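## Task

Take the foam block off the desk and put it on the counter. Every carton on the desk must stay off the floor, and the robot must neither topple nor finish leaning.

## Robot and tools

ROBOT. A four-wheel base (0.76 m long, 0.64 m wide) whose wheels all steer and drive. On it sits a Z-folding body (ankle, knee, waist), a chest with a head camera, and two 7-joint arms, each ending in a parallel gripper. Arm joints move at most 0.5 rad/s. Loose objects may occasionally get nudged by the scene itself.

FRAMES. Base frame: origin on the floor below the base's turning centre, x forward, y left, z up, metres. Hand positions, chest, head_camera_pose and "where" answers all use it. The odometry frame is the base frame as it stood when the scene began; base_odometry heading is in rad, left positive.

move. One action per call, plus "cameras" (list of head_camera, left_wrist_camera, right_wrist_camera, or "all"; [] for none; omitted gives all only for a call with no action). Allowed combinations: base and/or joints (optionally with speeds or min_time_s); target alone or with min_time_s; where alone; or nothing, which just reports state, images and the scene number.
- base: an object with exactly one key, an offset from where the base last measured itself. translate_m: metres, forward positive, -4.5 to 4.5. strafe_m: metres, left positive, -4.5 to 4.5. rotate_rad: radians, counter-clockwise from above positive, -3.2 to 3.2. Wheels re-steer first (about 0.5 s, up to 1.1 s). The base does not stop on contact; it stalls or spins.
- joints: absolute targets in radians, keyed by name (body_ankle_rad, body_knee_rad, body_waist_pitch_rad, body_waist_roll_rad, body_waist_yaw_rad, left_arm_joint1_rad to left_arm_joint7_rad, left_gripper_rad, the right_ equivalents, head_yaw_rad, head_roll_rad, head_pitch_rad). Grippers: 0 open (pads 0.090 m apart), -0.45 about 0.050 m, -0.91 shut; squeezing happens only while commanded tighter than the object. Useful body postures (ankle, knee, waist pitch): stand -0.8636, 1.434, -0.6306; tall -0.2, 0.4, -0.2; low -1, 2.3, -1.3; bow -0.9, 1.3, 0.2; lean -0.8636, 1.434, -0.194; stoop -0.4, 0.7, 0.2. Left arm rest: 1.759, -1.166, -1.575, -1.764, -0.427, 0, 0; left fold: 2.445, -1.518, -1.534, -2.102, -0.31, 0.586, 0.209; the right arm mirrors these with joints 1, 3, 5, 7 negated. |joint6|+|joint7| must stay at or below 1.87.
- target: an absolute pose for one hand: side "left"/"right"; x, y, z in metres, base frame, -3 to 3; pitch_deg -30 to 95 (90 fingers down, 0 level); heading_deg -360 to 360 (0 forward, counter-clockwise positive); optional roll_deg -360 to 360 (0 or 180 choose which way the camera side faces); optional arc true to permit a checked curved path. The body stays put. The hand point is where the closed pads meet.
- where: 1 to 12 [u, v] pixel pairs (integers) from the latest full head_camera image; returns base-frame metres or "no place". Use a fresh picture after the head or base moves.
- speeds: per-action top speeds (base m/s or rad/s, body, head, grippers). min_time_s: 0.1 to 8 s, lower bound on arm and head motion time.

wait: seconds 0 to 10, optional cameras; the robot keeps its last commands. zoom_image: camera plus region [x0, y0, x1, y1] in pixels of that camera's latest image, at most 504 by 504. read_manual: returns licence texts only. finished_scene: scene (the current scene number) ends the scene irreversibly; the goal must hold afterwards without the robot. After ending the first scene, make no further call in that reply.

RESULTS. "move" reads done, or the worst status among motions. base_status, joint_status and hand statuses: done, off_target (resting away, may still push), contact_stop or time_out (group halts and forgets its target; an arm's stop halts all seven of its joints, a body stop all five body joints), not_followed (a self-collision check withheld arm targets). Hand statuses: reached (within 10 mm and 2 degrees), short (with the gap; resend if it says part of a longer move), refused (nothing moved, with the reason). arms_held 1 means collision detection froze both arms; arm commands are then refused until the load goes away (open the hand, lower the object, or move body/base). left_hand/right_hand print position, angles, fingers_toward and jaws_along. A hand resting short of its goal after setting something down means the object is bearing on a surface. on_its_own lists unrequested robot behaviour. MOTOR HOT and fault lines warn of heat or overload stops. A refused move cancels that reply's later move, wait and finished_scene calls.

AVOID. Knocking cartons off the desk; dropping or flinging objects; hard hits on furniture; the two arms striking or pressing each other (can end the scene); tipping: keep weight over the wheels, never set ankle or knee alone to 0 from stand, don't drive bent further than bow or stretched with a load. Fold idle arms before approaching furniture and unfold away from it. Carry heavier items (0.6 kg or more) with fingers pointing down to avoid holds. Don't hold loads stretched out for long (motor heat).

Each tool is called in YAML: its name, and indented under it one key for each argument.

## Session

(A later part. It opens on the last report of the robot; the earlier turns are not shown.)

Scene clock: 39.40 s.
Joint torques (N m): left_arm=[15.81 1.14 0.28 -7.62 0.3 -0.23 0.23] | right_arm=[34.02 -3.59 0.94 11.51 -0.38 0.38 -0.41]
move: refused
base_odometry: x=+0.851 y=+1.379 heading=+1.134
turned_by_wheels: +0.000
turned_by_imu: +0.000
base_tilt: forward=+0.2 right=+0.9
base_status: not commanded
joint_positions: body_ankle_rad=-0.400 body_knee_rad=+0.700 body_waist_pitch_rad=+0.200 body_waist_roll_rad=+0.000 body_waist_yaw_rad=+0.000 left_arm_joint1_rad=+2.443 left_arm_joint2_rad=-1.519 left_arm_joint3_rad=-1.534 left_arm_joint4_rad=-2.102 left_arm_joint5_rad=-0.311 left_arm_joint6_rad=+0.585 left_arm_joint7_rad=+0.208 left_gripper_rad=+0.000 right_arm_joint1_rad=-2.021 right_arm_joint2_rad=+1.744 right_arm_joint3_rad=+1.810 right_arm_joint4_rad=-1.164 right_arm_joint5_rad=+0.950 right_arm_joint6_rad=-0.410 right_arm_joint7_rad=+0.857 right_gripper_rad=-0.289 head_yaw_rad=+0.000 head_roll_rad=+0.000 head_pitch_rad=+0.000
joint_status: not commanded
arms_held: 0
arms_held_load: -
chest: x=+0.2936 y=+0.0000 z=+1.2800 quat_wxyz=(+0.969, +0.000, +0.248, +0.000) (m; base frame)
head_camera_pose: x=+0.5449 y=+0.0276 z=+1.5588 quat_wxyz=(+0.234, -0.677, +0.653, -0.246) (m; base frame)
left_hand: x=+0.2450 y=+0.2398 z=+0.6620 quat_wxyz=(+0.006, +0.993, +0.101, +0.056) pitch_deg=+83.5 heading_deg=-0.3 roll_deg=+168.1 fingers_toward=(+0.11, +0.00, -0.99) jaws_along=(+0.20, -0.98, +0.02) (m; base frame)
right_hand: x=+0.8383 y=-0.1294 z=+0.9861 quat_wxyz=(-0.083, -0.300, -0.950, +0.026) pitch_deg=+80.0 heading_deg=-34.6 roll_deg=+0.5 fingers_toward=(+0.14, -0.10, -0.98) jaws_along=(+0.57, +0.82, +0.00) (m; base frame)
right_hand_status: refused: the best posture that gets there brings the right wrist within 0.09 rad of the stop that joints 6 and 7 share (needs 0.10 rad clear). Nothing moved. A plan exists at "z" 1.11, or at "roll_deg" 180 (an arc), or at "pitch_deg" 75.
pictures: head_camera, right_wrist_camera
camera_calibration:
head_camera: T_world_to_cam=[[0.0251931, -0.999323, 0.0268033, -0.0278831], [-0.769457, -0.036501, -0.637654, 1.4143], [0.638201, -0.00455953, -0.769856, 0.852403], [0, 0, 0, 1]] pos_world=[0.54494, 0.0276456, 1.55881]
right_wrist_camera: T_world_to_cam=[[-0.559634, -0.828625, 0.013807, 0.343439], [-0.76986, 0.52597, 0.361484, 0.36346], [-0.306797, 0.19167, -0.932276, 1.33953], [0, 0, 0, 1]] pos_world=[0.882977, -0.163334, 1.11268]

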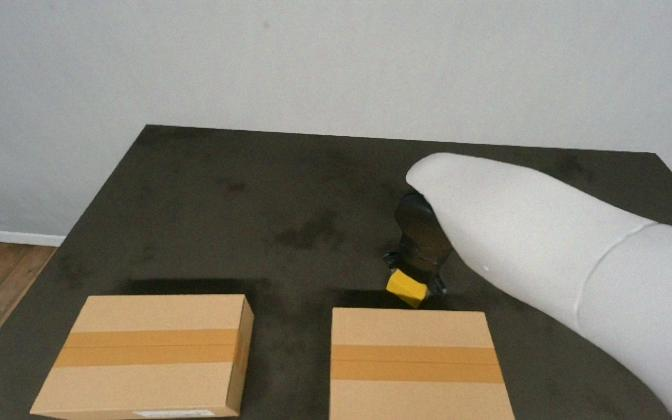

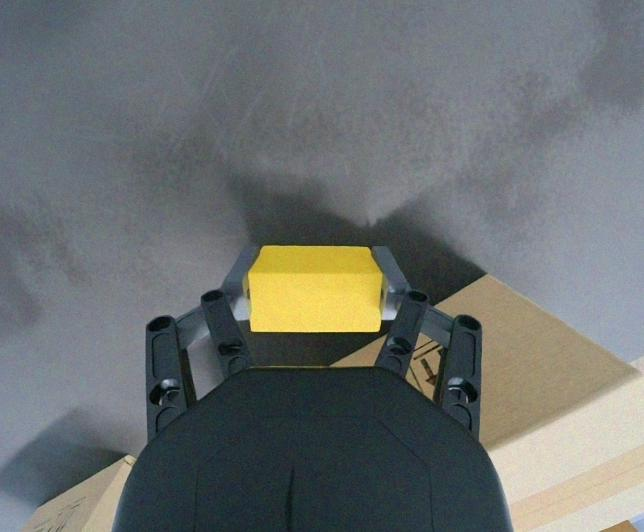

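move:
  target: {"side":"right","x":0.836,"y":-0.13,"z":1.1,"pitch_deg":80,"heading_deg":-34,"roll_deg":0}

move:
  joints: {"right_arm_joint1_rad":-1.563,"right_arm_joint2_rad":1.594,"right_arm_joint3_rad":1.87,"right_arm_joint4_rad":-1.403,"right_arm_joint5_rad":0.98,"right_arm_joint6_rad":-0.612,"right_arm_joint7_rad":1.042}

move:
  base: {"translate_m": -0.55}
  joints: {"body_ankle_rad":-0.2,"body_knee_rad":0.4,"body_waist_pitch_rad":-0.2,"head_pitch_rad":0.1}
  cameras: ["right_wrist_camera"]

move:
  base: {"rotate_rad": 3.142}
  speeds: {"rotate_rad":1.2}
  cameras: ["head_camera","right_wrist_camera"]

Scene clock: 45.10 s.
Joint torques (N m): left_arm=[15.61 1.06 0.31 -7.69 0.28 -0.2 0.22] | right_arm=[34.15 -6.58 1.68 13.05 0.11 -0.21 0.34]
move: done
base_odometry: x=+0.851 y=+1.379 heading=+1.134
turned_by_wheels: +0.000
turned_by_imu: +0.000
base_tilt: forward=+0.2 right=+0.9
base_status: not commanded
joint_positions: body_ankle_rad=-0.400 body_knee_rad=+0.700 body_waist_pitch_rad=+0.200 body_waist_roll_rad=+0.000 body_waist_yaw_rad=+0.000 left_arm_joint1_rad=+2.443 left_arm_joint2_rad=-1.519 left_arm_joint3_rad=-1.534 left_arm_joint4_rad=-2.102 left_arm_joint5_rad=-0.311 left_arm_joint6_rad=+0.585 left_arm_joint7_rad=+0.208 left_gripper_rad=+0.000 right_arm_joint1_rad=-1.846 right_arm_joint2_rad=+1.705 right_arm_joint3_rad=+1.868 right_arm_joint4_rad=-1.098 right_arm_joint5_rad=+1.044 right_arm_joint6_rad=-0.533 right_arm_joint7_rad=+1.099 right_gripper_rad=-0.289 head_yaw_rad=+0.000 head_roll_rad=+0.000 head_pitch_rad=+0.000
joint_status: not commanded
arms_held: 0
arms_held_load: -
chest: x=+0.2936 y=+0.0000 z=+1.2800 quat_wxyz=(+0.969, +0.000, +0.248, +0.000) (m; base frame)
head_camera_pose: x=+0.5449 y=+0.0276 z=+1.5588 quat_wxyz=(+0.234, -0.677, +0.653, -0.246) (m; base frame)
left_hand: x=+0.2450 y=+0.2398 z=+0.6620 quat_wxyz=(+0.006, +0.993, +0.101, +0.056) pitch_deg=+83.5 heading_deg=-0.3 roll_deg=+168.1 fingers_toward=(+0.11, +0.00, -0.99) jaws_along=(+0.20, -0.98, +0.02) (m; base frame)
right_hand: x=+0.8358 y=-0.1297 z=+1.0987 quat_wxyz=(-0.083, -0.291, -0.953, +0.026) pitch_deg=+80.0 heading_deg=-34.5 roll_deg=-0.6 fingers_toward=(+0.14, -0.10, -0.98) jaws_along=(+0.56, +0.83, +0.00) (m; base frame)
right_hand_status: reached (straight line, to end with the hand's camera side forward, planned for 0.8 s): 1 mm and 0.1 deg off.
pictures: none

Scene clock: 46.40 s.
Joint torques (N m): left_arm=[16.27 1.07 0.36 -7.65 0.27 -0.17 0.26] | right_arm=[28.47 -5.83 1.66 13.04 -0.61 -0.28 -0.37]
move: done
base_odometry: x=+0.851 y=+1.379 heading=+1.134
turned_by_wheels: +0.000
turned_by_imu: +0.000
base_tilt: forward=+0.3 right=+0.9
base_status: not commanded
joint_positions: body_ankle_rad=-0.400 body_knee_rad=+0.700 body_waist_pitch_rad=+0.200 body_waist_roll_rad=+0.000 body_waist_yaw_rad=+0.000 left_arm_joint1_rad=+2.443 left_arm_joint2_rad=-1.519 left_arm_joint3_rad=-1.534 left_arm_joint4_rad=-2.102 left_arm_joint5_rad=-0.311 left_arm_joint6_rad=+0.585 left_arm_joint7_rad=+0.208 left_gripper_rad=+0.000 right_arm_joint1_rad=-1.566 right_arm_joint2_rad=+1.596 right_arm_joint3_rad=+1.870 right_arm_joint4_rad=-1.403 right_arm_joint5_rad=+0.981 right_arm_joint6_rad=-0.611 right_arm_joint7_rad=+1.043 right_gripper_rad=-0.289 head_yaw_rad=+0.000 head_roll_rad=+0.000 head_pitch_rad=+0.000
joint_status: all done
arms_held: 0
arms_held_load: -
chest: x=+0.2936 y=+0.0000 z=+1.2800 quat_wxyz=(+0.969, +0.000, +0.248, +0.000) (m; base frame)
head_camera_pose: x=+0.5449 y=+0.0276 z=+1.5588 quat_wxyz=(+0.234, -0.677, +0.653, -0.246) (m; base frame)
left_hand: x=+0.2450 y=+0.2398 z=+0.6620 quat_wxyz=(+0.006, +0.993, +0.101, +0.056) pitch_deg=+83.5 heading_deg=-0.3 roll_deg=+168.1 fingers_toward=(+0.11, +0.00, -0.99) jaws_along=(+0.20, -0.98, +0.02) (m; base frame)
right_hand: x=+0.7799 y=-0.1650 z=+1.1492 quat_wxyz=(-0.084, -0.258, -0.962, +0.023) pitch_deg=+80.0 heading_deg=-30.3 roll_deg=-0.3 fingers_toward=(+0.15, -0.09, -0.98) jaws_along=(+0.50, +0.87, +0.00) (m; base frame)
pictures: none

Scene clock: 49.57 s.
Joint torques (N m): left_arm=[2.93 1.43 -0.14 -12.94 0.34 -1.33 0.01] | right_arm=[15.69 -5.3 -0.16 14.38 -1.03 0.49 -0.64]
move: done
base_odometry: x=+0.620 y=+0.880 heading=+1.132
turned_by_wheels: -0.002
turned_by_imu: -0.002
base_tilt: forward=+0.2 right=+0.8
base_status: done
joint_positions: body_ankle_rad=-0.200 body_knee_rad=+0.400 body_waist_pitch_rad=-0.200 body_waist_roll_rad=+0.000 body_waist_yaw_rad=+0.000 left_arm_joint1_rad=+2.446 left_arm_joint2_rad=-1.519 left_arm_joint3_rad=-1.534 left_arm_joint4_rad=-2.102 left_arm_joint5_rad=-0.311 left_arm_joint6_rad=+0.585 left_arm_joint7_rad=+0.208 left_gripper_rad=+0.000 right_arm_joint1_rad=-1.562 right_arm_joint2_rad=+1.596 right_arm_joint3_rad=+1.870 right_arm_joint4_rad=-1.403 right_arm_joint5_rad=+0.981 right_arm_joint6_rad=-0.612 right_arm_joint7_rad=+1.042 right_gripper_rad=-0.289 head_yaw_rad=+0.000 head_roll_rad=+0.000 head_pitch_rad=+0.100
joint_status: all done
arms_held: 0
arms_held_load: -
chest: x=+0.1059 y=+0.0000 z=+1.3667 quat_wxyz=(+1.000, +0.000, +0.000, +0.000) (m; base frame)
head_camera_pose: x=+0.2030 y=+0.0276 z=+1.7217 quat_wxyz=(+0.359, -0.614, +0.594, -0.375) (m; base frame)
left_hand: x=+0.3580 y=+0.2398 z=+0.8002 quat_wxyz=(+0.031, +0.949, +0.096, +0.299) pitch_deg=+55.1 heading_deg=-0.1 roll_deg=+168.3 fingers_toward=(+0.57, +0.00, -0.82) jaws_along=(+0.16, -0.98, +0.12) (m; base frame)
right_hand: x=+0.5949 y=-0.1647 z=+1.4872 quat_wxyz=(-0.321, -0.255, -0.911, -0.043) pitch_deg=+52.2 heading_deg=-8.1 roll_deg=+23.2 fingers_toward=(+0.61, -0.09, -0.79) jaws_along=(+0.44, +0.87, +0.24) (m; base frame)
pictures: right_wrist_camera
camera_calibration:
right_wrist_camera: T_world_to_cam=[[-0.430293, -0.87536, -0.220438, 0.434751], [-0.887155, 0.455194, -0.0758595, 0.722098], [0.166746, 0.162921, -0.972447, 1.51206], [0, 0, 0, 1]] pos_world=[0.575552, -0.194478, 1.62102]

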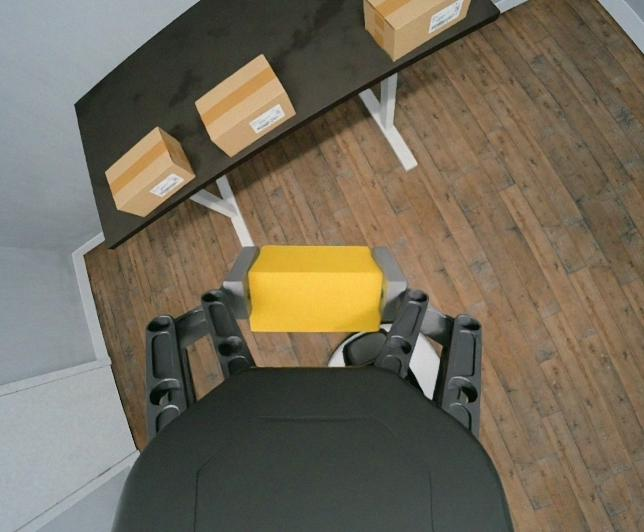

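Scene clock: 54.10 s.
Joint torques (N m): left_arm=[3.37 1.35 0.2 -12.98 0.32 -1.28 -0.02] | right_arm=[16.79 -4.68 -0.34 14.41 -0.97 0.41 -0.61]
move: done
base_odometry: x=+0.620 y=+0.880 heading=-2.010
turned_by_wheels: +3.142
turned_by_imu: +3.122
base_tilt: forward=+0.1 right=+0.9
base_status: done
joint_positions: body_ankle_rad=-0.200 body_knee_rad=+0.400 body_waist_pitch_rad=-0.200 body_waist_roll_rad=+0.000 body_waist_yaw_rad=+0.000 left_arm_joint1_rad=+2.445 left_arm_joint2_rad=-1.519 left_arm_joint3_rad=-1.534 left_arm_joint4_rad=-2.102 left_arm_joint5_rad=-0.311 left_arm_joint6_rad=+0.585 left_arm_joint7_rad=+0.208 left_gripper_rad=+0.000 right_arm_joint1_rad=-1.564 right_arm_joint2_rad=+1.594 right_arm_joint3_rad=+1.870 right_arm_joint4_rad=-1.403 right_arm_joint5_rad=+0.981 right_arm_joint6_rad=-0.612 right_arm_joint7_rad=+1.042 right_gripper_rad=-0.289 head_yaw_rad=+0.000 head_roll_rad=+0.000 head_pitch_rad=+0.100
joint_status: not commanded
arms_held: 0
arms_held_load: -
chest: x=+0.1060 y=+0.0000 z=+1.3667 quat_wxyz=(+1.000, +0.000, +0.000, +0.000) (m; base frame)
head_camera_pose: x=+0.2031 y=+0.0277 z=+1.7216 quat_wxyz=(+0.359, -0.614, +0.594, -0.375) (m; base frame)
left_hand: x=+0.3585 y=+0.2402 z=+0.8004 quat_wxyz=(+0.030, +0.949, +0.096, +0.299) pitch_deg=+55.0 heading_deg=+0.0 roll_deg=+168.4 fingers_toward=(+0.57, +0.00, -0.82) jaws_along=(+0.16, -0.98, +0.12) (m; base frame)
right_hand: x=+0.5954 y=-0.1648 z=+1.4859 quat_wxyz=(-0.320, -0.255, -0.912, -0.043) pitch_deg=+52.4 heading_deg=-8.0 roll_deg=+23.3 fingers_toward=(+0.60, -0.08, -0.79) jaws_along=(+0.44, +0.87, +0.24) (m; base frame)
pictures: head_camera, right_wrist_camera
camera_calibration:
head_camera: T_world_to_cam=[[0.012895, -0.99932, 0.0345431, -0.0344639], [-0.460218, -0.0366009, -0.887051, 1.62169], [0.887712, -0.00445885, -0.460377, 0.612387], [0, 0, 0, 1]] pos_world=[0.203155, 0.0276456, 1.72165]
right_wrist_camera: T_world_to_cam=[[-0.430675, -0.875115, -0.220662, 0.435198], [-0.887509, 0.455053, -0.0724873, 0.717585], [0.163848, 0.164621, -0.972653, 1.51315], [0, 0, 0, 1]] pos_world=[0.576367, -0.194786, 1.61981]

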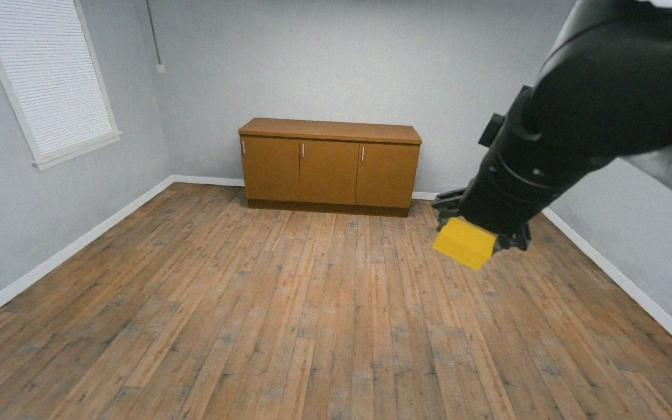

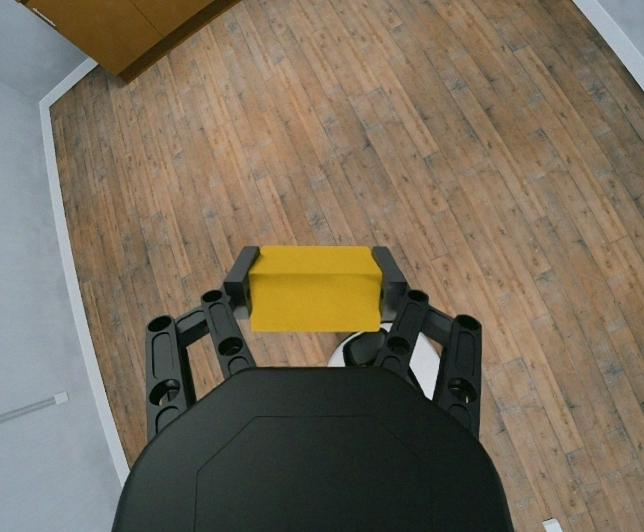

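move:
  where:
    - [242,136]
    - [300,140]
    - [360,143]
    - [416,146]
    - [330,133]

Scene clock: 54.63 s.
Joint torques (N m): left_arm=[3.3 1.46 0.18 -13.2 0.37 -1.27 0.03] | right_arm=[18.07 -4.33 -0.38 14.28 -0.84 0.32 -0.71]
base_odometry: x=+0.620 y=+0.880 heading=-2.010
turned_by_wheels: +0.000
turned_by_imu: +0.000
base_tilt: forward=+0.2 right=+0.8
where, head_camera: pixel (242, 136): x +3.302, y +0.950, z +0.883; pixel (300, 140): x +3.261, y +0.381, z +0.876; pixel (360, 143): x +3.273, y -0.200, z +0.865; pixel (416, 146): x +3.196, y -0.726, z +0.878; pixel (330, 133): x +3.256, y +0.093, z +0.956. By the robot's depth camera.
base_status: done
joint_positions: body_ankle_rad=-0.200 body_knee_rad=+0.400 body_waist_pitch_rad=-0.200 body_waist_roll_rad=+0.000 body_waist_yaw_rad=+0.000 left_arm_joint1_rad=+2.445 left_arm_joint2_rad=-1.519 left_arm_joint3_rad=-1.534 left_arm_joint4_rad=-2.102 left_arm_joint5_rad=-0.311 left_arm_joint6_rad=+0.585 left_arm_joint7_rad=+0.208 left_gripper_rad=+0.000 right_arm_joint1_rad=-1.564 right_arm_joint2_rad=+1.594 right_arm_joint3_rad=+1.870 right_arm_joint4_rad=-1.403 right_arm_joint5_rad=+0.981 right_arm_joint6_rad=-0.612 right_arm_joint7_rad=+1.042 right_gripper_rad=-0.289 head_yaw_rad=+0.000 head_roll_rad=+0.000 head_pitch_rad=+0.100
joint_status: not commanded
arms_held: 0
arms_held_load: -
chest: x=+0.1060 y=+0.0000 z=+1.3667 quat_wxyz=(+1.000, +0.000, +0.000, +0.000) (m; base frame)
head_camera_pose: x=+0.2031 y=+0.0277 z=+1.7216 quat_wxyz=(+0.359, -0.614, +0.594, -0.375) (m; base frame)
left_hand: x=+0.3585 y=+0.2402 z=+0.8004 quat_wxyz=(+0.030, +0.949, +0.096, +0.299) pitch_deg=+55.0 heading_deg=+0.0 roll_deg=+168.4 fingers_toward=(+0.57, +0.00, -0.82) jaws_along=(+0.16, -0.98, +0.12) (m; base frame)
right_hand: x=+0.5954 y=-0.1648 z=+1.4859 quat_wxyz=(-0.320, -0.255, -0.912, -0.043) pitch_deg=+52.4 heading_deg=-8.0 roll_deg=+23.3 fingers_toward=(+0.60, -0.08, -0.79) jaws_along=(+0.44, +0.87, +0.24) (m; base frame)
pictures: none

move:
  base: {"translate_m": 2.48}
  speeds: {"translate_m":0.9}
  joints: {"head_pitch_rad":0.2}
  cameras: ["head_camera"]

move:
  where:
    - [336,350]
    - [336,370]
    - [336,390]
    - [250,350]
    - [250,380]
    - [336,330]
    - [336,310]
    - [336,300]
    - [250,400]
    - [336,404]

Scene clock: 62.13 s.
Joint torques (N m): left_arm=[3.93 1.44 0.02 -13.2 0.33 -1.28 -0.05] | right_arm=[17.09 -4.95 -0.18 14.3 -0.63 0.43 -0.59]
move: done
base_odometry: x=-0.424 y=-1.369 heading=-2.005
turned_by_wheels: +0.005
turned_by_imu: +0.001
base_tilt: forward=+0.2 right=+0.8
base_status: done
joint_positions: body_ankle_rad=-0.200 body_knee_rad=+0.400 body_waist_pitch_rad=-0.200 body_waist_roll_rad=+0.000 body_waist_yaw_rad=+0.000 left_arm_joint1_rad=+2.444 left_arm_joint2_rad=-1.519 left_arm_joint3_rad=-1.534 left_arm_joint4_rad=-2.102 left_arm_joint5_rad=-0.311 left_arm_joint6_rad=+0.585 left_arm_joint7_rad=+0.208 left_gripper_rad=+0.000 right_arm_joint1_rad=-1.565 right_arm_joint2_rad=+1.594 right_arm_joint3_rad=+1.870 right_arm_joint4_rad=-1.403 right_arm_joint5_rad=+0.980 right_arm_joint6_rad=-0.612 right_arm_joint7_rad=+1.042 right_gripper_rad=-0.289 head_yaw_rad=+0.000 head_roll_rad=+0.000 head_pitch_rad=+0.200
joint_status: all done
arms_held: 0
arms_held_load: -
chest: x=+0.1062 y=+0.0000 z=+1.3667 quat_wxyz=(+1.000, +0.000, +0.000, +0.000) (m; base frame)
head_camera_pose: x=+0.2125 y=+0.0276 z=+1.7104 quat_wxyz=(+0.329, -0.632, +0.611, -0.344) (m; base frame)
left_hand: x=+0.3593 y=+0.2400 z=+0.8007 quat_wxyz=(+0.031, +0.949, +0.096, +0.300) pitch_deg=+55.0 heading_deg=+0.0 roll_deg=+168.4 fingers_toward=(+0.57, +0.00, -0.82) jaws_along=(+0.16, -0.98, +0.12) (m; base frame)
right_hand: x=+0.5956 y=-0.1650 z=+1.4858 quat_wxyz=(-0.320, -0.255, -0.912, -0.043) pitch_deg=+52.4 heading_deg=-8.0 roll_deg=+23.3 fingers_toward=(+0.60, -0.08, -0.79) jaws_along=(+0.44, +0.87, +0.24) (m; base frame)
pictures: head_camera
camera_calibration:
head_camera: T_world_to_cam=[[0.0162127, -0.99932, 0.0331307, -0.0324876], [-0.546891, -0.0366021, -0.836403, 1.54788], [0.837047, -0.00455853, -0.547112, 0.758018], [0, 0, 0, 1]] pos_world=[0.212549, 0.0276455, 1.71045]

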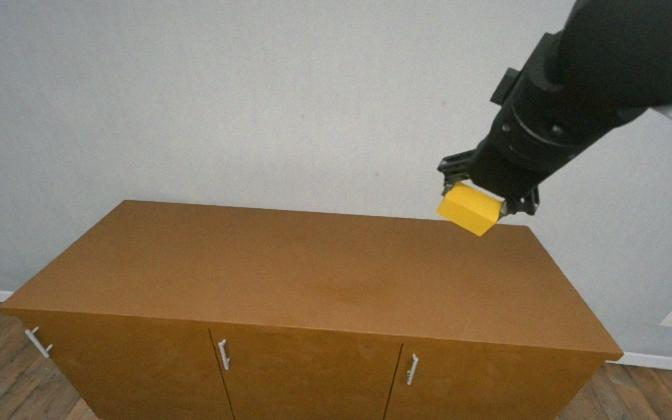

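Scene clock: 62.13 s.
Joint torques (N m): left_arm=[3.93 1.44 0.02 -13.2 0.33 -1.28 -0.05] | right_arm=[17.09 -4.95 -0.18 14.3 -0.63 0.43 -0.59]
base_odometry: x=-0.424 y=-1.369 heading=-2.005
turned_by_wheels: +0.000
turned_by_imu: +0.000
base_tilt: forward=+0.2 right=+0.8
where, head_camera: pixel (336, 350): x +0.815, y +0.005, z +0.792; pixel (336, 370): x +0.816, y +0.002, z +0.680; pixel (336, 390): x +0.817, y -0.003, z +0.553; pixel (250, 350): x +0.828, y +0.282, z +0.756; pixel (250, 380): x +0.829, y +0.302, z +0.576; pixel (336, 330): x +0.794, y +0.009, z +0.919; pixel (336, 310): x +0.862, y +0.011, z +0.923; pixel (336, 300): x +0.899, y +0.011, z +0.925; pixel (250, 400): x +0.832, y +0.319, z +0.430; pixel (336, 404): x +0.817, y -0.006, z +0.453. By the robot's depth camera.
base_status: done
joint_positions: body_ankle_rad=-0.200 body_knee_rad=+0.400 body_waist_pitch_rad=-0.200 body_waist_roll_rad=+0.000 body_waist_yaw_rad=+0.000 left_arm_joint1_rad=+2.444 left_arm_joint2_rad=-1.519 left_arm_joint3_rad=-1.534 left_arm_joint4_rad=-2.102 left_arm_joint5_rad=-0.311 left_arm_joint6_rad=+0.585 left_arm_joint7_rad=+0.208 left_gripper_rad=+0.000 right_arm_joint1_rad=-1.565 right_arm_joint2_rad=+1.594 right_arm_joint3_rad=+1.870 right_arm_joint4_rad=-1.403 right_arm_joint5_rad=+0.980 right_arm_joint6_rad=-0.612 right_arm_joint7_rad=+1.042 right_gripper_rad=-0.289 head_yaw_rad=+0.000 head_roll_rad=+0.000 head_pitch_rad=+0.200
joint_status: all done
arms_held: 0
arms_held_load: -
chest: x=+0.1062 y=+0.0000 z=+1.3667 quat_wxyz=(+1.000, +0.000, +0.000, +0.000) (m; base frame)
head_camera_pose: x=+0.2125 y=+0.0276 z=+1.7104 quat_wxyz=(+0.329, -0.632, +0.611, -0.344) (m; base frame)
left_hand: x=+0.3593 y=+0.2400 z=+0.8007 quat_wxyz=(+0.031, +0.949, +0.096, +0.300) pitch_deg=+55.0 heading_deg=+0.0 roll_deg=+168.4 fingers_toward=(+0.57, +0.00, -0.82) jaws_along=(+0.16, -0.98, +0.12) (m; base frame)
right_hand: x=+0.5956 y=-0.1650 z=+1.4858 quat_wxyz=(-0.320, -0.255, -0.912, -0.043) pitch_deg=+52.4 heading_deg=-8.0 roll_deg=+23.3 fingers_toward=(+0.60, -0.08, -0.79) jaws_along=(+0.44, +0.87, +0.24) (m; base frame)
pictures: none

move:
  base: {"translate_m": 0.15}
  joints: {"body_ankle_rad":-0.4,"body_knee_rad":0.7,"body_waist_pitch_rad":0.2,"head_pitch_rad":0}

move:
  target: {"side":"right","x":0.837,"y":-0.13,"z":0.99,"pitch_deg":80,"heading_deg":-34.6,"roll_deg":0}

move:
  target: {"side":"right","x":0.838,"y":-0.13,"z":0.953,"pitch_deg":80,"heading_deg":-34.6,"roll_deg":0}
  min_time_s: 1
  cameras: ["head_camera","right_wrist_camera"]

move:
  where:
    - [380,290]
    - [350,290]
    - [380,310]
    - [400,288]

Scene clock: 68.47 s.
Joint torques (N m): left_arm=[15.75 0.85 0.34 -7.96 0.35 -0.22 0.2] | right_arm=[28.04 -4.07 1.78 13.14 -0.38 -0.04 -0.23]
move: done
base_odometry: x=-0.487 y=-1.505 heading=-2.004
turned_by_wheels: +0.000
turned_by_imu: -0.001
base_tilt: forward=+0.2 right=+0.9
base_status: done
joint_positions: body_ankle_rad=-0.400 body_knee_rad=+0.700 body_waist_pitch_rad=+0.200 body_waist_roll_rad=+0.000 body_waist_yaw_rad=+0.000 left_arm_joint1_rad=+2.443 left_arm_joint2_rad=-1.519 left_arm_joint3_rad=-1.534 left_arm_joint4_rad=-2.102 left_arm_joint5_rad=-0.311 left_arm_joint6_rad=+0.586 left_arm_joint7_rad=+0.208 left_gripper_rad=+0.000 right_arm_joint1_rad=-1.564 right_arm_joint2_rad=+1.594 right_arm_joint3_rad=+1.870 right_arm_joint4_rad=-1.403 right_arm_joint5_rad=+0.980 right_arm_joint6_rad=-0.612 right_arm_joint7_rad=+1.042 right_gripper_rad=-0.289 head_yaw_rad=+0.000 head_roll_rad=+0.000 head_pitch_rad=+0.000
joint_status: all done
arms_held: 0
arms_held_load: -
chest: x=+0.2936 y=+0.0000 z=+1.2801 quat_wxyz=(+0.969, +0.000, +0.247, +0.000) (m; base frame)
head_camera_pose: x=+0.5448 y=+0.0277 z=+1.5589 quat_wxyz=(+0.234, -0.677, +0.653, -0.246) (m; base frame)
left_hand: x=+0.2448 y=+0.2399 z=+0.6620 quat_wxyz=(+0.006, +0.993, +0.101, +0.056) pitch_deg=+83.5 heading_deg=-0.2 roll_deg=+168.2 fingers_toward=(+0.11, +0.00, -0.99) jaws_along=(+0.20, -0.98, +0.02) (m; base frame)
right_hand: x=+0.7801 y=-0.1650 z=+1.1502 quat_wxyz=(-0.084, -0.258, -0.962, +0.021) pitch_deg=+80.0 heading_deg=-29.3 roll_deg=+0.7 fingers_toward=(+0.15, -0.08, -0.98) jaws_along=(+0.50, +0.87, +0.00) (m; base frame)
pictures: none

Scene clock: 70.20 s.
Joint torques (N m): left_arm=[15.74 0.66 0.49 -7.89 0.26 -0.18 0.23] | right_arm=[33.85 -3.67 0.74 12.34 -0.57 0.37 -0.41]
move: done
base_odometry: x=-0.487 y=-1.505 heading=-2.004
turned_by_wheels: +0.000
turned_by_imu: +0.000
base_tilt: forward=+0.2 right=+0.8
base_status: not commanded
joint_positions: body_ankle_rad=-0.400 body_knee_rad=+0.700 body_waist_pitch_rad=+0.200 body_waist_roll_rad=+0.000 body_waist_yaw_rad=+0.000 left_arm_joint1_rad=+2.443 left_arm_joint2_rad=-1.519 left_arm_joint3_rad=-1.534 left_arm_joint4_rad=-2.102 left_arm_joint5_rad=-0.311 left_arm_joint6_rad=+0.586 left_arm_joint7_rad=+0.208 left_gripper_rad=+0.000 right_arm_joint1_rad=-2.009 right_arm_joint2_rad=+1.734 right_arm_joint3_rad=+1.821 right_arm_joint4_rad=-1.174 right_arm_joint5_rad=+0.939 right_arm_joint6_rad=-0.414 right_arm_joint7_rad=+0.862 right_gripper_rad=-0.289 head_yaw_rad=+0.000 head_roll_rad=+0.000 head_pitch_rad=+0.000
joint_status: not commanded
arms_held: 0
arms_held_load: -
chest: x=+0.2935 y=+0.0000 z=+1.2801 quat_wxyz=(+0.969, +0.000, +0.247, +0.000) (m; base frame)
head_camera_pose: x=+0.5447 y=+0.0277 z=+1.5589 quat_wxyz=(+0.234, -0.677, +0.653, -0.246) (m; base frame)
left_hand: x=+0.2448 y=+0.2399 z=+0.6620 quat_wxyz=(+0.006, +0.993, +0.101, +0.056) pitch_deg=+83.5 heading_deg=-0.2 roll_deg=+168.2 fingers_toward=(+0.11, +0.00, -0.99) jaws_along=(+0.20, -0.98, +0.02) (m; base frame)
right_hand: x=+0.8366 y=-0.1304 z=+0.9904 quat_wxyz=(-0.082, -0.297, -0.951, +0.026) pitch_deg=+80.1 heading_deg=-34.6 roll_deg=+0.1 fingers_toward=(+0.14, -0.10, -0.99) jaws_along=(+0.57, +0.82, +0.00) (m; base frame)
right_hand_status: reached (straight line, to end with the hand's camera side forward, planned for 1.2 s): 1 mm and 0.1 deg off.
pictures: none

Scene clock: 71.70 s.
Joint torques (N m): left_arm=[16.41 1.53 0.33 -8.05 0.37 -0.14 0.24] | right_arm=[34.14 -3.12 1.06 11.85 -0.6 0.35 -0.34]
move: done
base_odometry: x=-0.487 y=-1.505 heading=-2.004
turned_by_wheels: +0.000
turned_by_imu: +0.000
base_tilt: forward=+0.2 right=+0.8
base_status: not commanded
joint_positions: body_ankle_rad=-0.400 body_knee_rad=+0.700 body_waist_pitch_rad=+0.200 body_waist_roll_rad=+0.000 body_waist_yaw_rad=+0.000 left_arm_joint1_rad=+2.443 left_arm_joint2_rad=-1.519 left_arm_joint3_rad=-1.534 left_arm_joint4_rad=-2.102 left_arm_joint5_rad=-0.311 left_arm_joint6_rad=+0.586 left_arm_joint7_rad=+0.208 left_gripper_rad=+0.000 right_arm_joint1_rad=-2.086 right_arm_joint2_rad=+1.746 right_arm_joint3_rad=+1.802 right_arm_joint4_rad=-1.162 right_arm_joint5_rad=+0.913 right_arm_joint6_rad=-0.381 right_arm_joint7_rad=+0.802 right_gripper_rad=-0.289 head_yaw_rad=+0.000 head_roll_rad=+0.000 head_pitch_rad=+0.000
joint_status: not commanded
arms_held: 0
arms_held_load: -
chest: x=+0.2935 y=+0.0000 z=+1.2801 quat_wxyz=(+0.969, +0.000, +0.247, +0.000) (m; base frame)
head_camera_pose: x=+0.5447 y=+0.0277 z=+1.5589 quat_wxyz=(+0.234, -0.677, +0.653, -0.246) (m; base frame)
left_hand: x=+0.2448 y=+0.2399 z=+0.6620 quat_wxyz=(+0.006, +0.993, +0.101, +0.056) pitch_deg=+83.5 heading_deg=-0.2 roll_deg=+168.2 fingers_toward=(+0.11, +0.00, -0.99) jaws_along=(+0.20, -0.98, +0.02) (m; base frame)
right_hand: x=+0.8378 y=-0.1305 z=+0.9537 quat_wxyz=(-0.083, -0.297, -0.951, +0.026) pitch_deg=+80.1 heading_deg=-34.5 roll_deg=+0.2 fingers_toward=(+0.14, -0.10, -0.99) jaws_along=(+0.57, +0.82, +0.00) (m; base frame)
right_hand_status: reached (straight line, to end with the hand's camera side forward, planned for 1.0 s): 1 mm and 0.1 deg off.
pictures: head_camera, right_wrist_camera
camera_calibration:
head_camera: T_world_to_cam=[[0.0252639, -0.99932, 0.0268743, -0.0280301], [-0.769275, -0.0366021, -0.637868, 1.41444], [0.638418, -0.00455873, -0.769677, 0.852209], [0, 0, 0, 1]] pos_world=[0.54474, 0.0276455, 1.55891]
right_wrist_camera: T_world_to_cam=[[-0.553909, -0.83245, 0.0145572, 0.336699], [-0.772945, 0.520656, 0.362593, 0.376185], [-0.30942, 0.189592, -0.931834, 1.31095], [0, 0, 0, 1]] pos_world=[0.882904, -0.164123, 1.08028]

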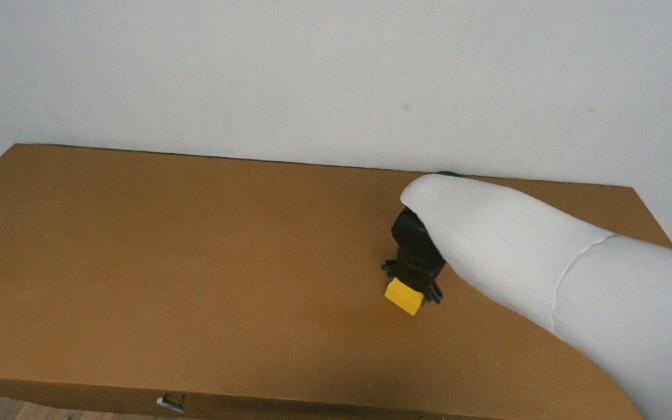

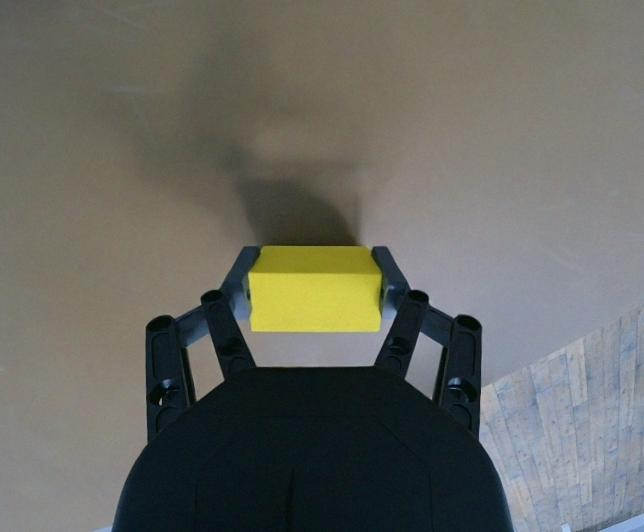

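Scene clock: 71.70 s.
Joint torques (N m): left_arm=[16.41 1.53 0.33 -8.05 0.37 -0.14 0.24] | right_arm=[34.14 -3.12 1.06 11.85 -0.6 0.35 -0.34]
base_odometry: x=-0.487 y=-1.505 heading=-2.004
turned_by_wheels: +0.000
turned_by_imu: +0.000
base_tilt: forward=+0.2 right=+0.8
where, head_camera: pixel (380, 290): x +0.856, y -0.078, z +0.917; pixel (350, 290): x +0.854, y -0.013, z +0.917; pixel (380, 310): x +0.812, y -0.075, z +0.916; pixel (400, 288): x +0.836, y -0.109, z +0.972. By the robot's depth camera.
base_status: not commanded
joint_positions: body_ankle_rad=-0.400 body_knee_rad=+0.700 body_waist_pitch_rad=+0.200 body_waist_roll_rad=+0.000 body_waist_yaw_rad=+0.000 left_arm_joint1_rad=+2.443 left_arm_joint2_rad=-1.519 left_arm_joint3_rad=-1.534 left_arm_joint4_rad=-2.102 left_arm_joint5_rad=-0.311 left_arm_joint6_rad=+0.586 left_arm_joint7_rad=+0.208 left_gripper_rad=+0.000 right_arm_joint1_rad=-2.086 right_arm_joint2_rad=+1.746 right_arm_joint3_rad=+1.802 right_arm_joint4_rad=-1.162 right_arm_joint5_rad=+0.913 right_arm_joint6_rad=-0.381 right_arm_joint7_rad=+0.802 right_gripper_rad=-0.289 head_yaw_rad=+0.000 head_roll_rad=+0.000 head_pitch_rad=+0.000
joint_status: not commanded
arms_held: 0
arms_held_load: -
chest: x=+0.2935 y=+0.0000 z=+1.2801 quat_wxyz=(+0.969, +0.000, +0.247, +0.000) (m; base frame)
head_camera_pose: x=+0.5447 y=+0.0277 z=+1.5589 quat_wxyz=(+0.234, -0.677, +0.653, -0.246) (m; base frame)
left_hand: x=+0.2448 y=+0.2399 z=+0.6620 quat_wxyz=(+0.006, +0.993, +0.101, +0.056) pitch_deg=+83.5 heading_deg=-0.2 roll_deg=+168.2 fingers_toward=(+0.11, +0.00, -0.99) jaws_along=(+0.20, -0.98, +0.02) (m; base frame)
right_hand: x=+0.8378 y=-0.1305 z=+0.9537 quat_wxyz=(-0.083, -0.297, -0.951, +0.026) pitch_deg=+80.1 heading_deg=-34.5 roll_deg=+0.2 fingers_toward=(+0.14, -0.10, -0.99) jaws_along=(+0.57, +0.82, +0.00) (m; base frame)
right_hand_status: reached (straight line, to end with the hand's camera side forward, planned for 1.0 s): 1 mm and 0.1 deg off.
pictures: none

move:
  target: {"side":"right","x":0.838,"y":-0.13,"z":0.944,"pitch_deg":80,"heading_deg":-34.6,"roll_deg":0}

move:
  joints: {"right_gripper_rad":0}
  speeds: {"right_gripper_rad":0.5}

move:
  target: {"side":"right","x":0.836,"y":-0.13,"z":1.08,"pitch_deg":80,"heading_deg":-34.6,"roll_deg":0}
  cameras: ["head_camera","right_wrist_camera"]

Scene clock: 73.43 s.
Joint torques (N m): left_arm=[15.86 1.38 0.32 -8.02 0.23 -0.16 0.21] | right_arm=[33.35 -3.38 0.81 11.33 -0.53 0.37 -0.47]
move: done
base_odometry: x=-0.487 y=-1.505 heading=-2.004
turned_by_wheels: +0.000
turned_by_imu: +0.000
base_tilt: forward=+0.3 right=+0.8
base_status: not commanded
joint_positions: body_ankle_rad=-0.400 body_knee_rad=+0.700 body_waist_pitch_rad=+0.200 body_waist_roll_rad=+0.000 body_waist_yaw_rad=+0.000 left_arm_joint1_rad=+2.443 left_arm_joint2_rad=-1.519 left_arm_joint3_rad=-1.534 left_arm_joint4_rad=-2.102 left_arm_joint5_rad=-0.311 left_arm_joint6_rad=+0.586 left_arm_joint7_rad=+0.208 left_gripper_rad=+0.000 right_arm_joint1_rad=-2.104 right_arm_joint2_rad=+1.749 right_arm_joint3_rad=+1.798 right_arm_joint4_rad=-1.156 right_arm_joint5_rad=+0.906 right_arm_joint6_rad=-0.373 right_arm_joint7_rad=+0.788 right_gripper_rad=-0.288 head_yaw_rad=+0.000 head_roll_rad=+0.000 head_pitch_rad=+0.000
joint_status: not commanded
arms_held: 0
arms_held_load: -
chest: x=+0.2935 y=+0.0000 z=+1.2801 quat_wxyz=(+0.969, +0.000, +0.247, +0.000) (m; base frame)
head_camera_pose: x=+0.5447 y=+0.0277 z=+1.5589 quat_wxyz=(+0.234, -0.677, +0.653, -0.246) (m; base frame)
left_hand: x=+0.2448 y=+0.2399 z=+0.6620 quat_wxyz=(+0.006, +0.993, +0.101, +0.056) pitch_deg=+83.5 heading_deg=-0.2 roll_deg=+168.2 fingers_toward=(+0.11, +0.00, -0.99) jaws_along=(+0.20, -0.98, +0.02) (m; base frame)
right_hand: x=+0.8388 y=-0.1304 z=+0.9460 quat_wxyz=(-0.084, -0.297, -0.951, +0.025) pitch_deg=+79.9 heading_deg=-34.0 roll_deg=+0.7 fingers_toward=(+0.14, -0.10, -0.98) jaws_along=(+0.57, +0.82, +0.00) (m; base frame)
right_hand_status: reached (straight line, to end with the hand's camera side forward, planned for 0.3 s): 2 mm and 0.2 deg off.
pictures: none

Scene clock: 74.97 s.
Joint torques (N m): left_arm=[15.56 1.5 0.39 -7.94 0.25 -0.24 0.17] | right_arm=[34.26 -2.93 0.86 11.38 -0.72 0.26 -0.46]
move: done
base_odometry: x=-0.487 y=-1.505 heading=-2.004
turned_by_wheels: +0.000
turned_by_imu: +0.000
base_tilt: forward=+0.2 right=+1.0
base_status: not commanded
joint_positions: body_ankle_rad=-0.400 body_knee_rad=+0.700 body_waist_pitch_rad=+0.200 body_waist_roll_rad=+0.000 body_waist_yaw_rad=+0.000 left_arm_joint1_rad=+2.443 left_arm_joint2_rad=-1.519 left_arm_joint3_rad=-1.534 left_arm_joint4_rad=-2.102 left_arm_joint5_rad=-0.311 left_arm_joint6_rad=+0.586 left_arm_joint7_rad=+0.208 left_gripper_rad=+0.000 right_arm_joint1_rad=-2.105 right_arm_joint2_rad=+1.749 right_arm_joint3_rad=+1.798 right_arm_joint4_rad=-1.157 right_arm_joint5_rad=+0.906 right_arm_joint6_rad=-0.373 right_arm_joint7_rad=+0.788 right_gripper_rad=-0.001 head_yaw_rad=+0.000 head_roll_rad=+0.000 head_pitch_rad=+0.000
joint_status: all done
arms_held: 0
arms_held_load: -
chest: x=+0.2935 y=+0.0000 z=+1.2801 quat_wxyz=(+0.969, +0.000, +0.247, +0.000) (m; base frame)
head_camera_pose: x=+0.5447 y=+0.0277 z=+1.5589 quat_wxyz=(+0.234, -0.677, +0.653, -0.246) (m; base frame)
left_hand: x=+0.2448 y=+0.2399 z=+0.6620 quat_wxyz=(+0.006, +0.993, +0.101, +0.056) pitch_deg=+83.5 heading_deg=-0.2 roll_deg=+168.2 fingers_toward=(+0.11, +0.00, -0.99) jaws_along=(+0.20, -0.98, +0.02) (m; base frame)
right_hand: x=+0.8383 y=-0.1304 z=+0.9451 quat_wxyz=(-0.083, -0.297, -0.951, +0.025) pitch_deg=+80.0 heading_deg=-34.3 roll_deg=+0.4 fingers_toward=(+0.14, -0.10, -0.98) jaws_along=(+0.57, +0.82, +0.00) (m; base frame)
pictures: none

Scene clock: 76.40 s.
Joint torques (N m): left_arm=[15.82 0.57 0.3 -7.9 0.22 -0.2 0.23] | right_arm=[34.39 -6.66 1.6 12.97 -0.01 -0.2 0.3]
move: done
base_odometry: x=-0.487 y=-1.505 heading=-2.004
turned_by_wheels: +0.000
turned_by_imu: +0.000
base_tilt: forward=+0.2 right=+0.9
base_status: not commanded
joint_positions: body_ankle_rad=-0.400 body_knee_rad=+0.700 body_waist_pitch_rad=+0.200 body_waist_roll_rad=+0.000 body_waist_yaw_rad=+0.000 left_arm_joint1_rad=+2.443 left_arm_joint2_rad=-1.519 left_arm_joint3_rad=-1.534 left_arm_joint4_rad=-2.102 left_arm_joint5_rad=-0.311 left_arm_joint6_rad=+0.586 left_arm_joint7_rad=+0.208 left_gripper_rad=+0.000 right_arm_joint1_rad=-1.871 right_arm_joint2_rad=+1.706 right_arm_joint3_rad=+1.867 right_arm_joint4_rad=-1.122 right_arm_joint5_rad=+1.019 right_arm_joint6_rad=-0.499 right_arm_joint7_rad=+1.055 right_gripper_rad=+0.000 head_yaw_rad=+0.000 head_roll_rad=+0.000 head_pitch_rad=+0.000
joint_status: not commanded
arms_held: 0
arms_held_load: -
chest: x=+0.2935 y=+0.0000 z=+1.2801 quat_wxyz=(+0.969, +0.000, +0.247, +0.000) (m; base frame)
head_camera_pose: x=+0.5447 y=+0.0277 z=+1.5589 quat_wxyz=(+0.234, -0.677, +0.653, -0.246) (m; base frame)
left_hand: x=+0.2448 y=+0.2399 z=+0.6620 quat_wxyz=(+0.006, +0.993, +0.101, +0.056) pitch_deg=+83.5 heading_deg=-0.2 roll_deg=+168.2 fingers_toward=(+0.11, +0.00, -0.99) jaws_along=(+0.20, -0.98, +0.02) (m; base frame)
right_hand: x=+0.8359 y=-0.1297 z=+1.0788 quat_wxyz=(-0.083, -0.296, -0.951, +0.027) pitch_deg=+80.0 heading_deg=-35.0 roll_deg=-0.5 fingers_toward=(+0.14, -0.10, -0.98) jaws_along=(+0.57, +0.82, +0.00) (m; base frame)
right_hand_status: reached (straight line, to end with the hand's camera side forward, planned for 0.9 s): 1 mm and 0.1 deg off.
pictures: head_camera, right_wrist_camera
camera_calibration:
head_camera: T_world_to_cam=[[0.0252695, -0.999319, 0.0268722, -0.0280299], [-0.769365, -0.0366044, -0.63776, 1.41432], [0.638309, -0.00455864, -0.769766, 0.852408], [0, 0, 0, 1]] pos_world=[0.54474, 0.0276455, 1.55891]
right_wrist_camera: T_world_to_cam=[[-0.551678, -0.833889, 0.0167306, 0.33002], [-0.774536, 0.519647, 0.36064, 0.332279], [-0.309428, 0.185999, -0.932555, 1.42709], [0, 0, 0, 1]] pos_world=[0.881009, -0.162905, 1.20549]

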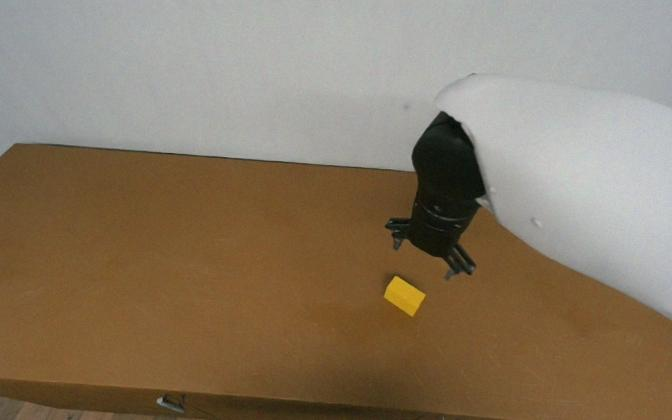

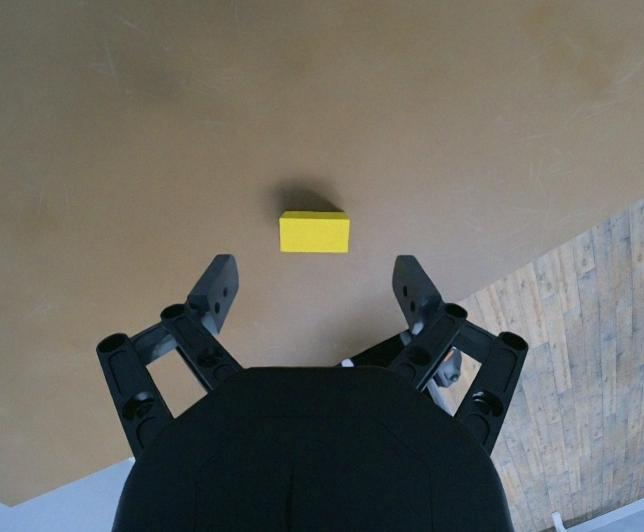

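finished_scene:
  scene: 2

The scene is finished: the task was done.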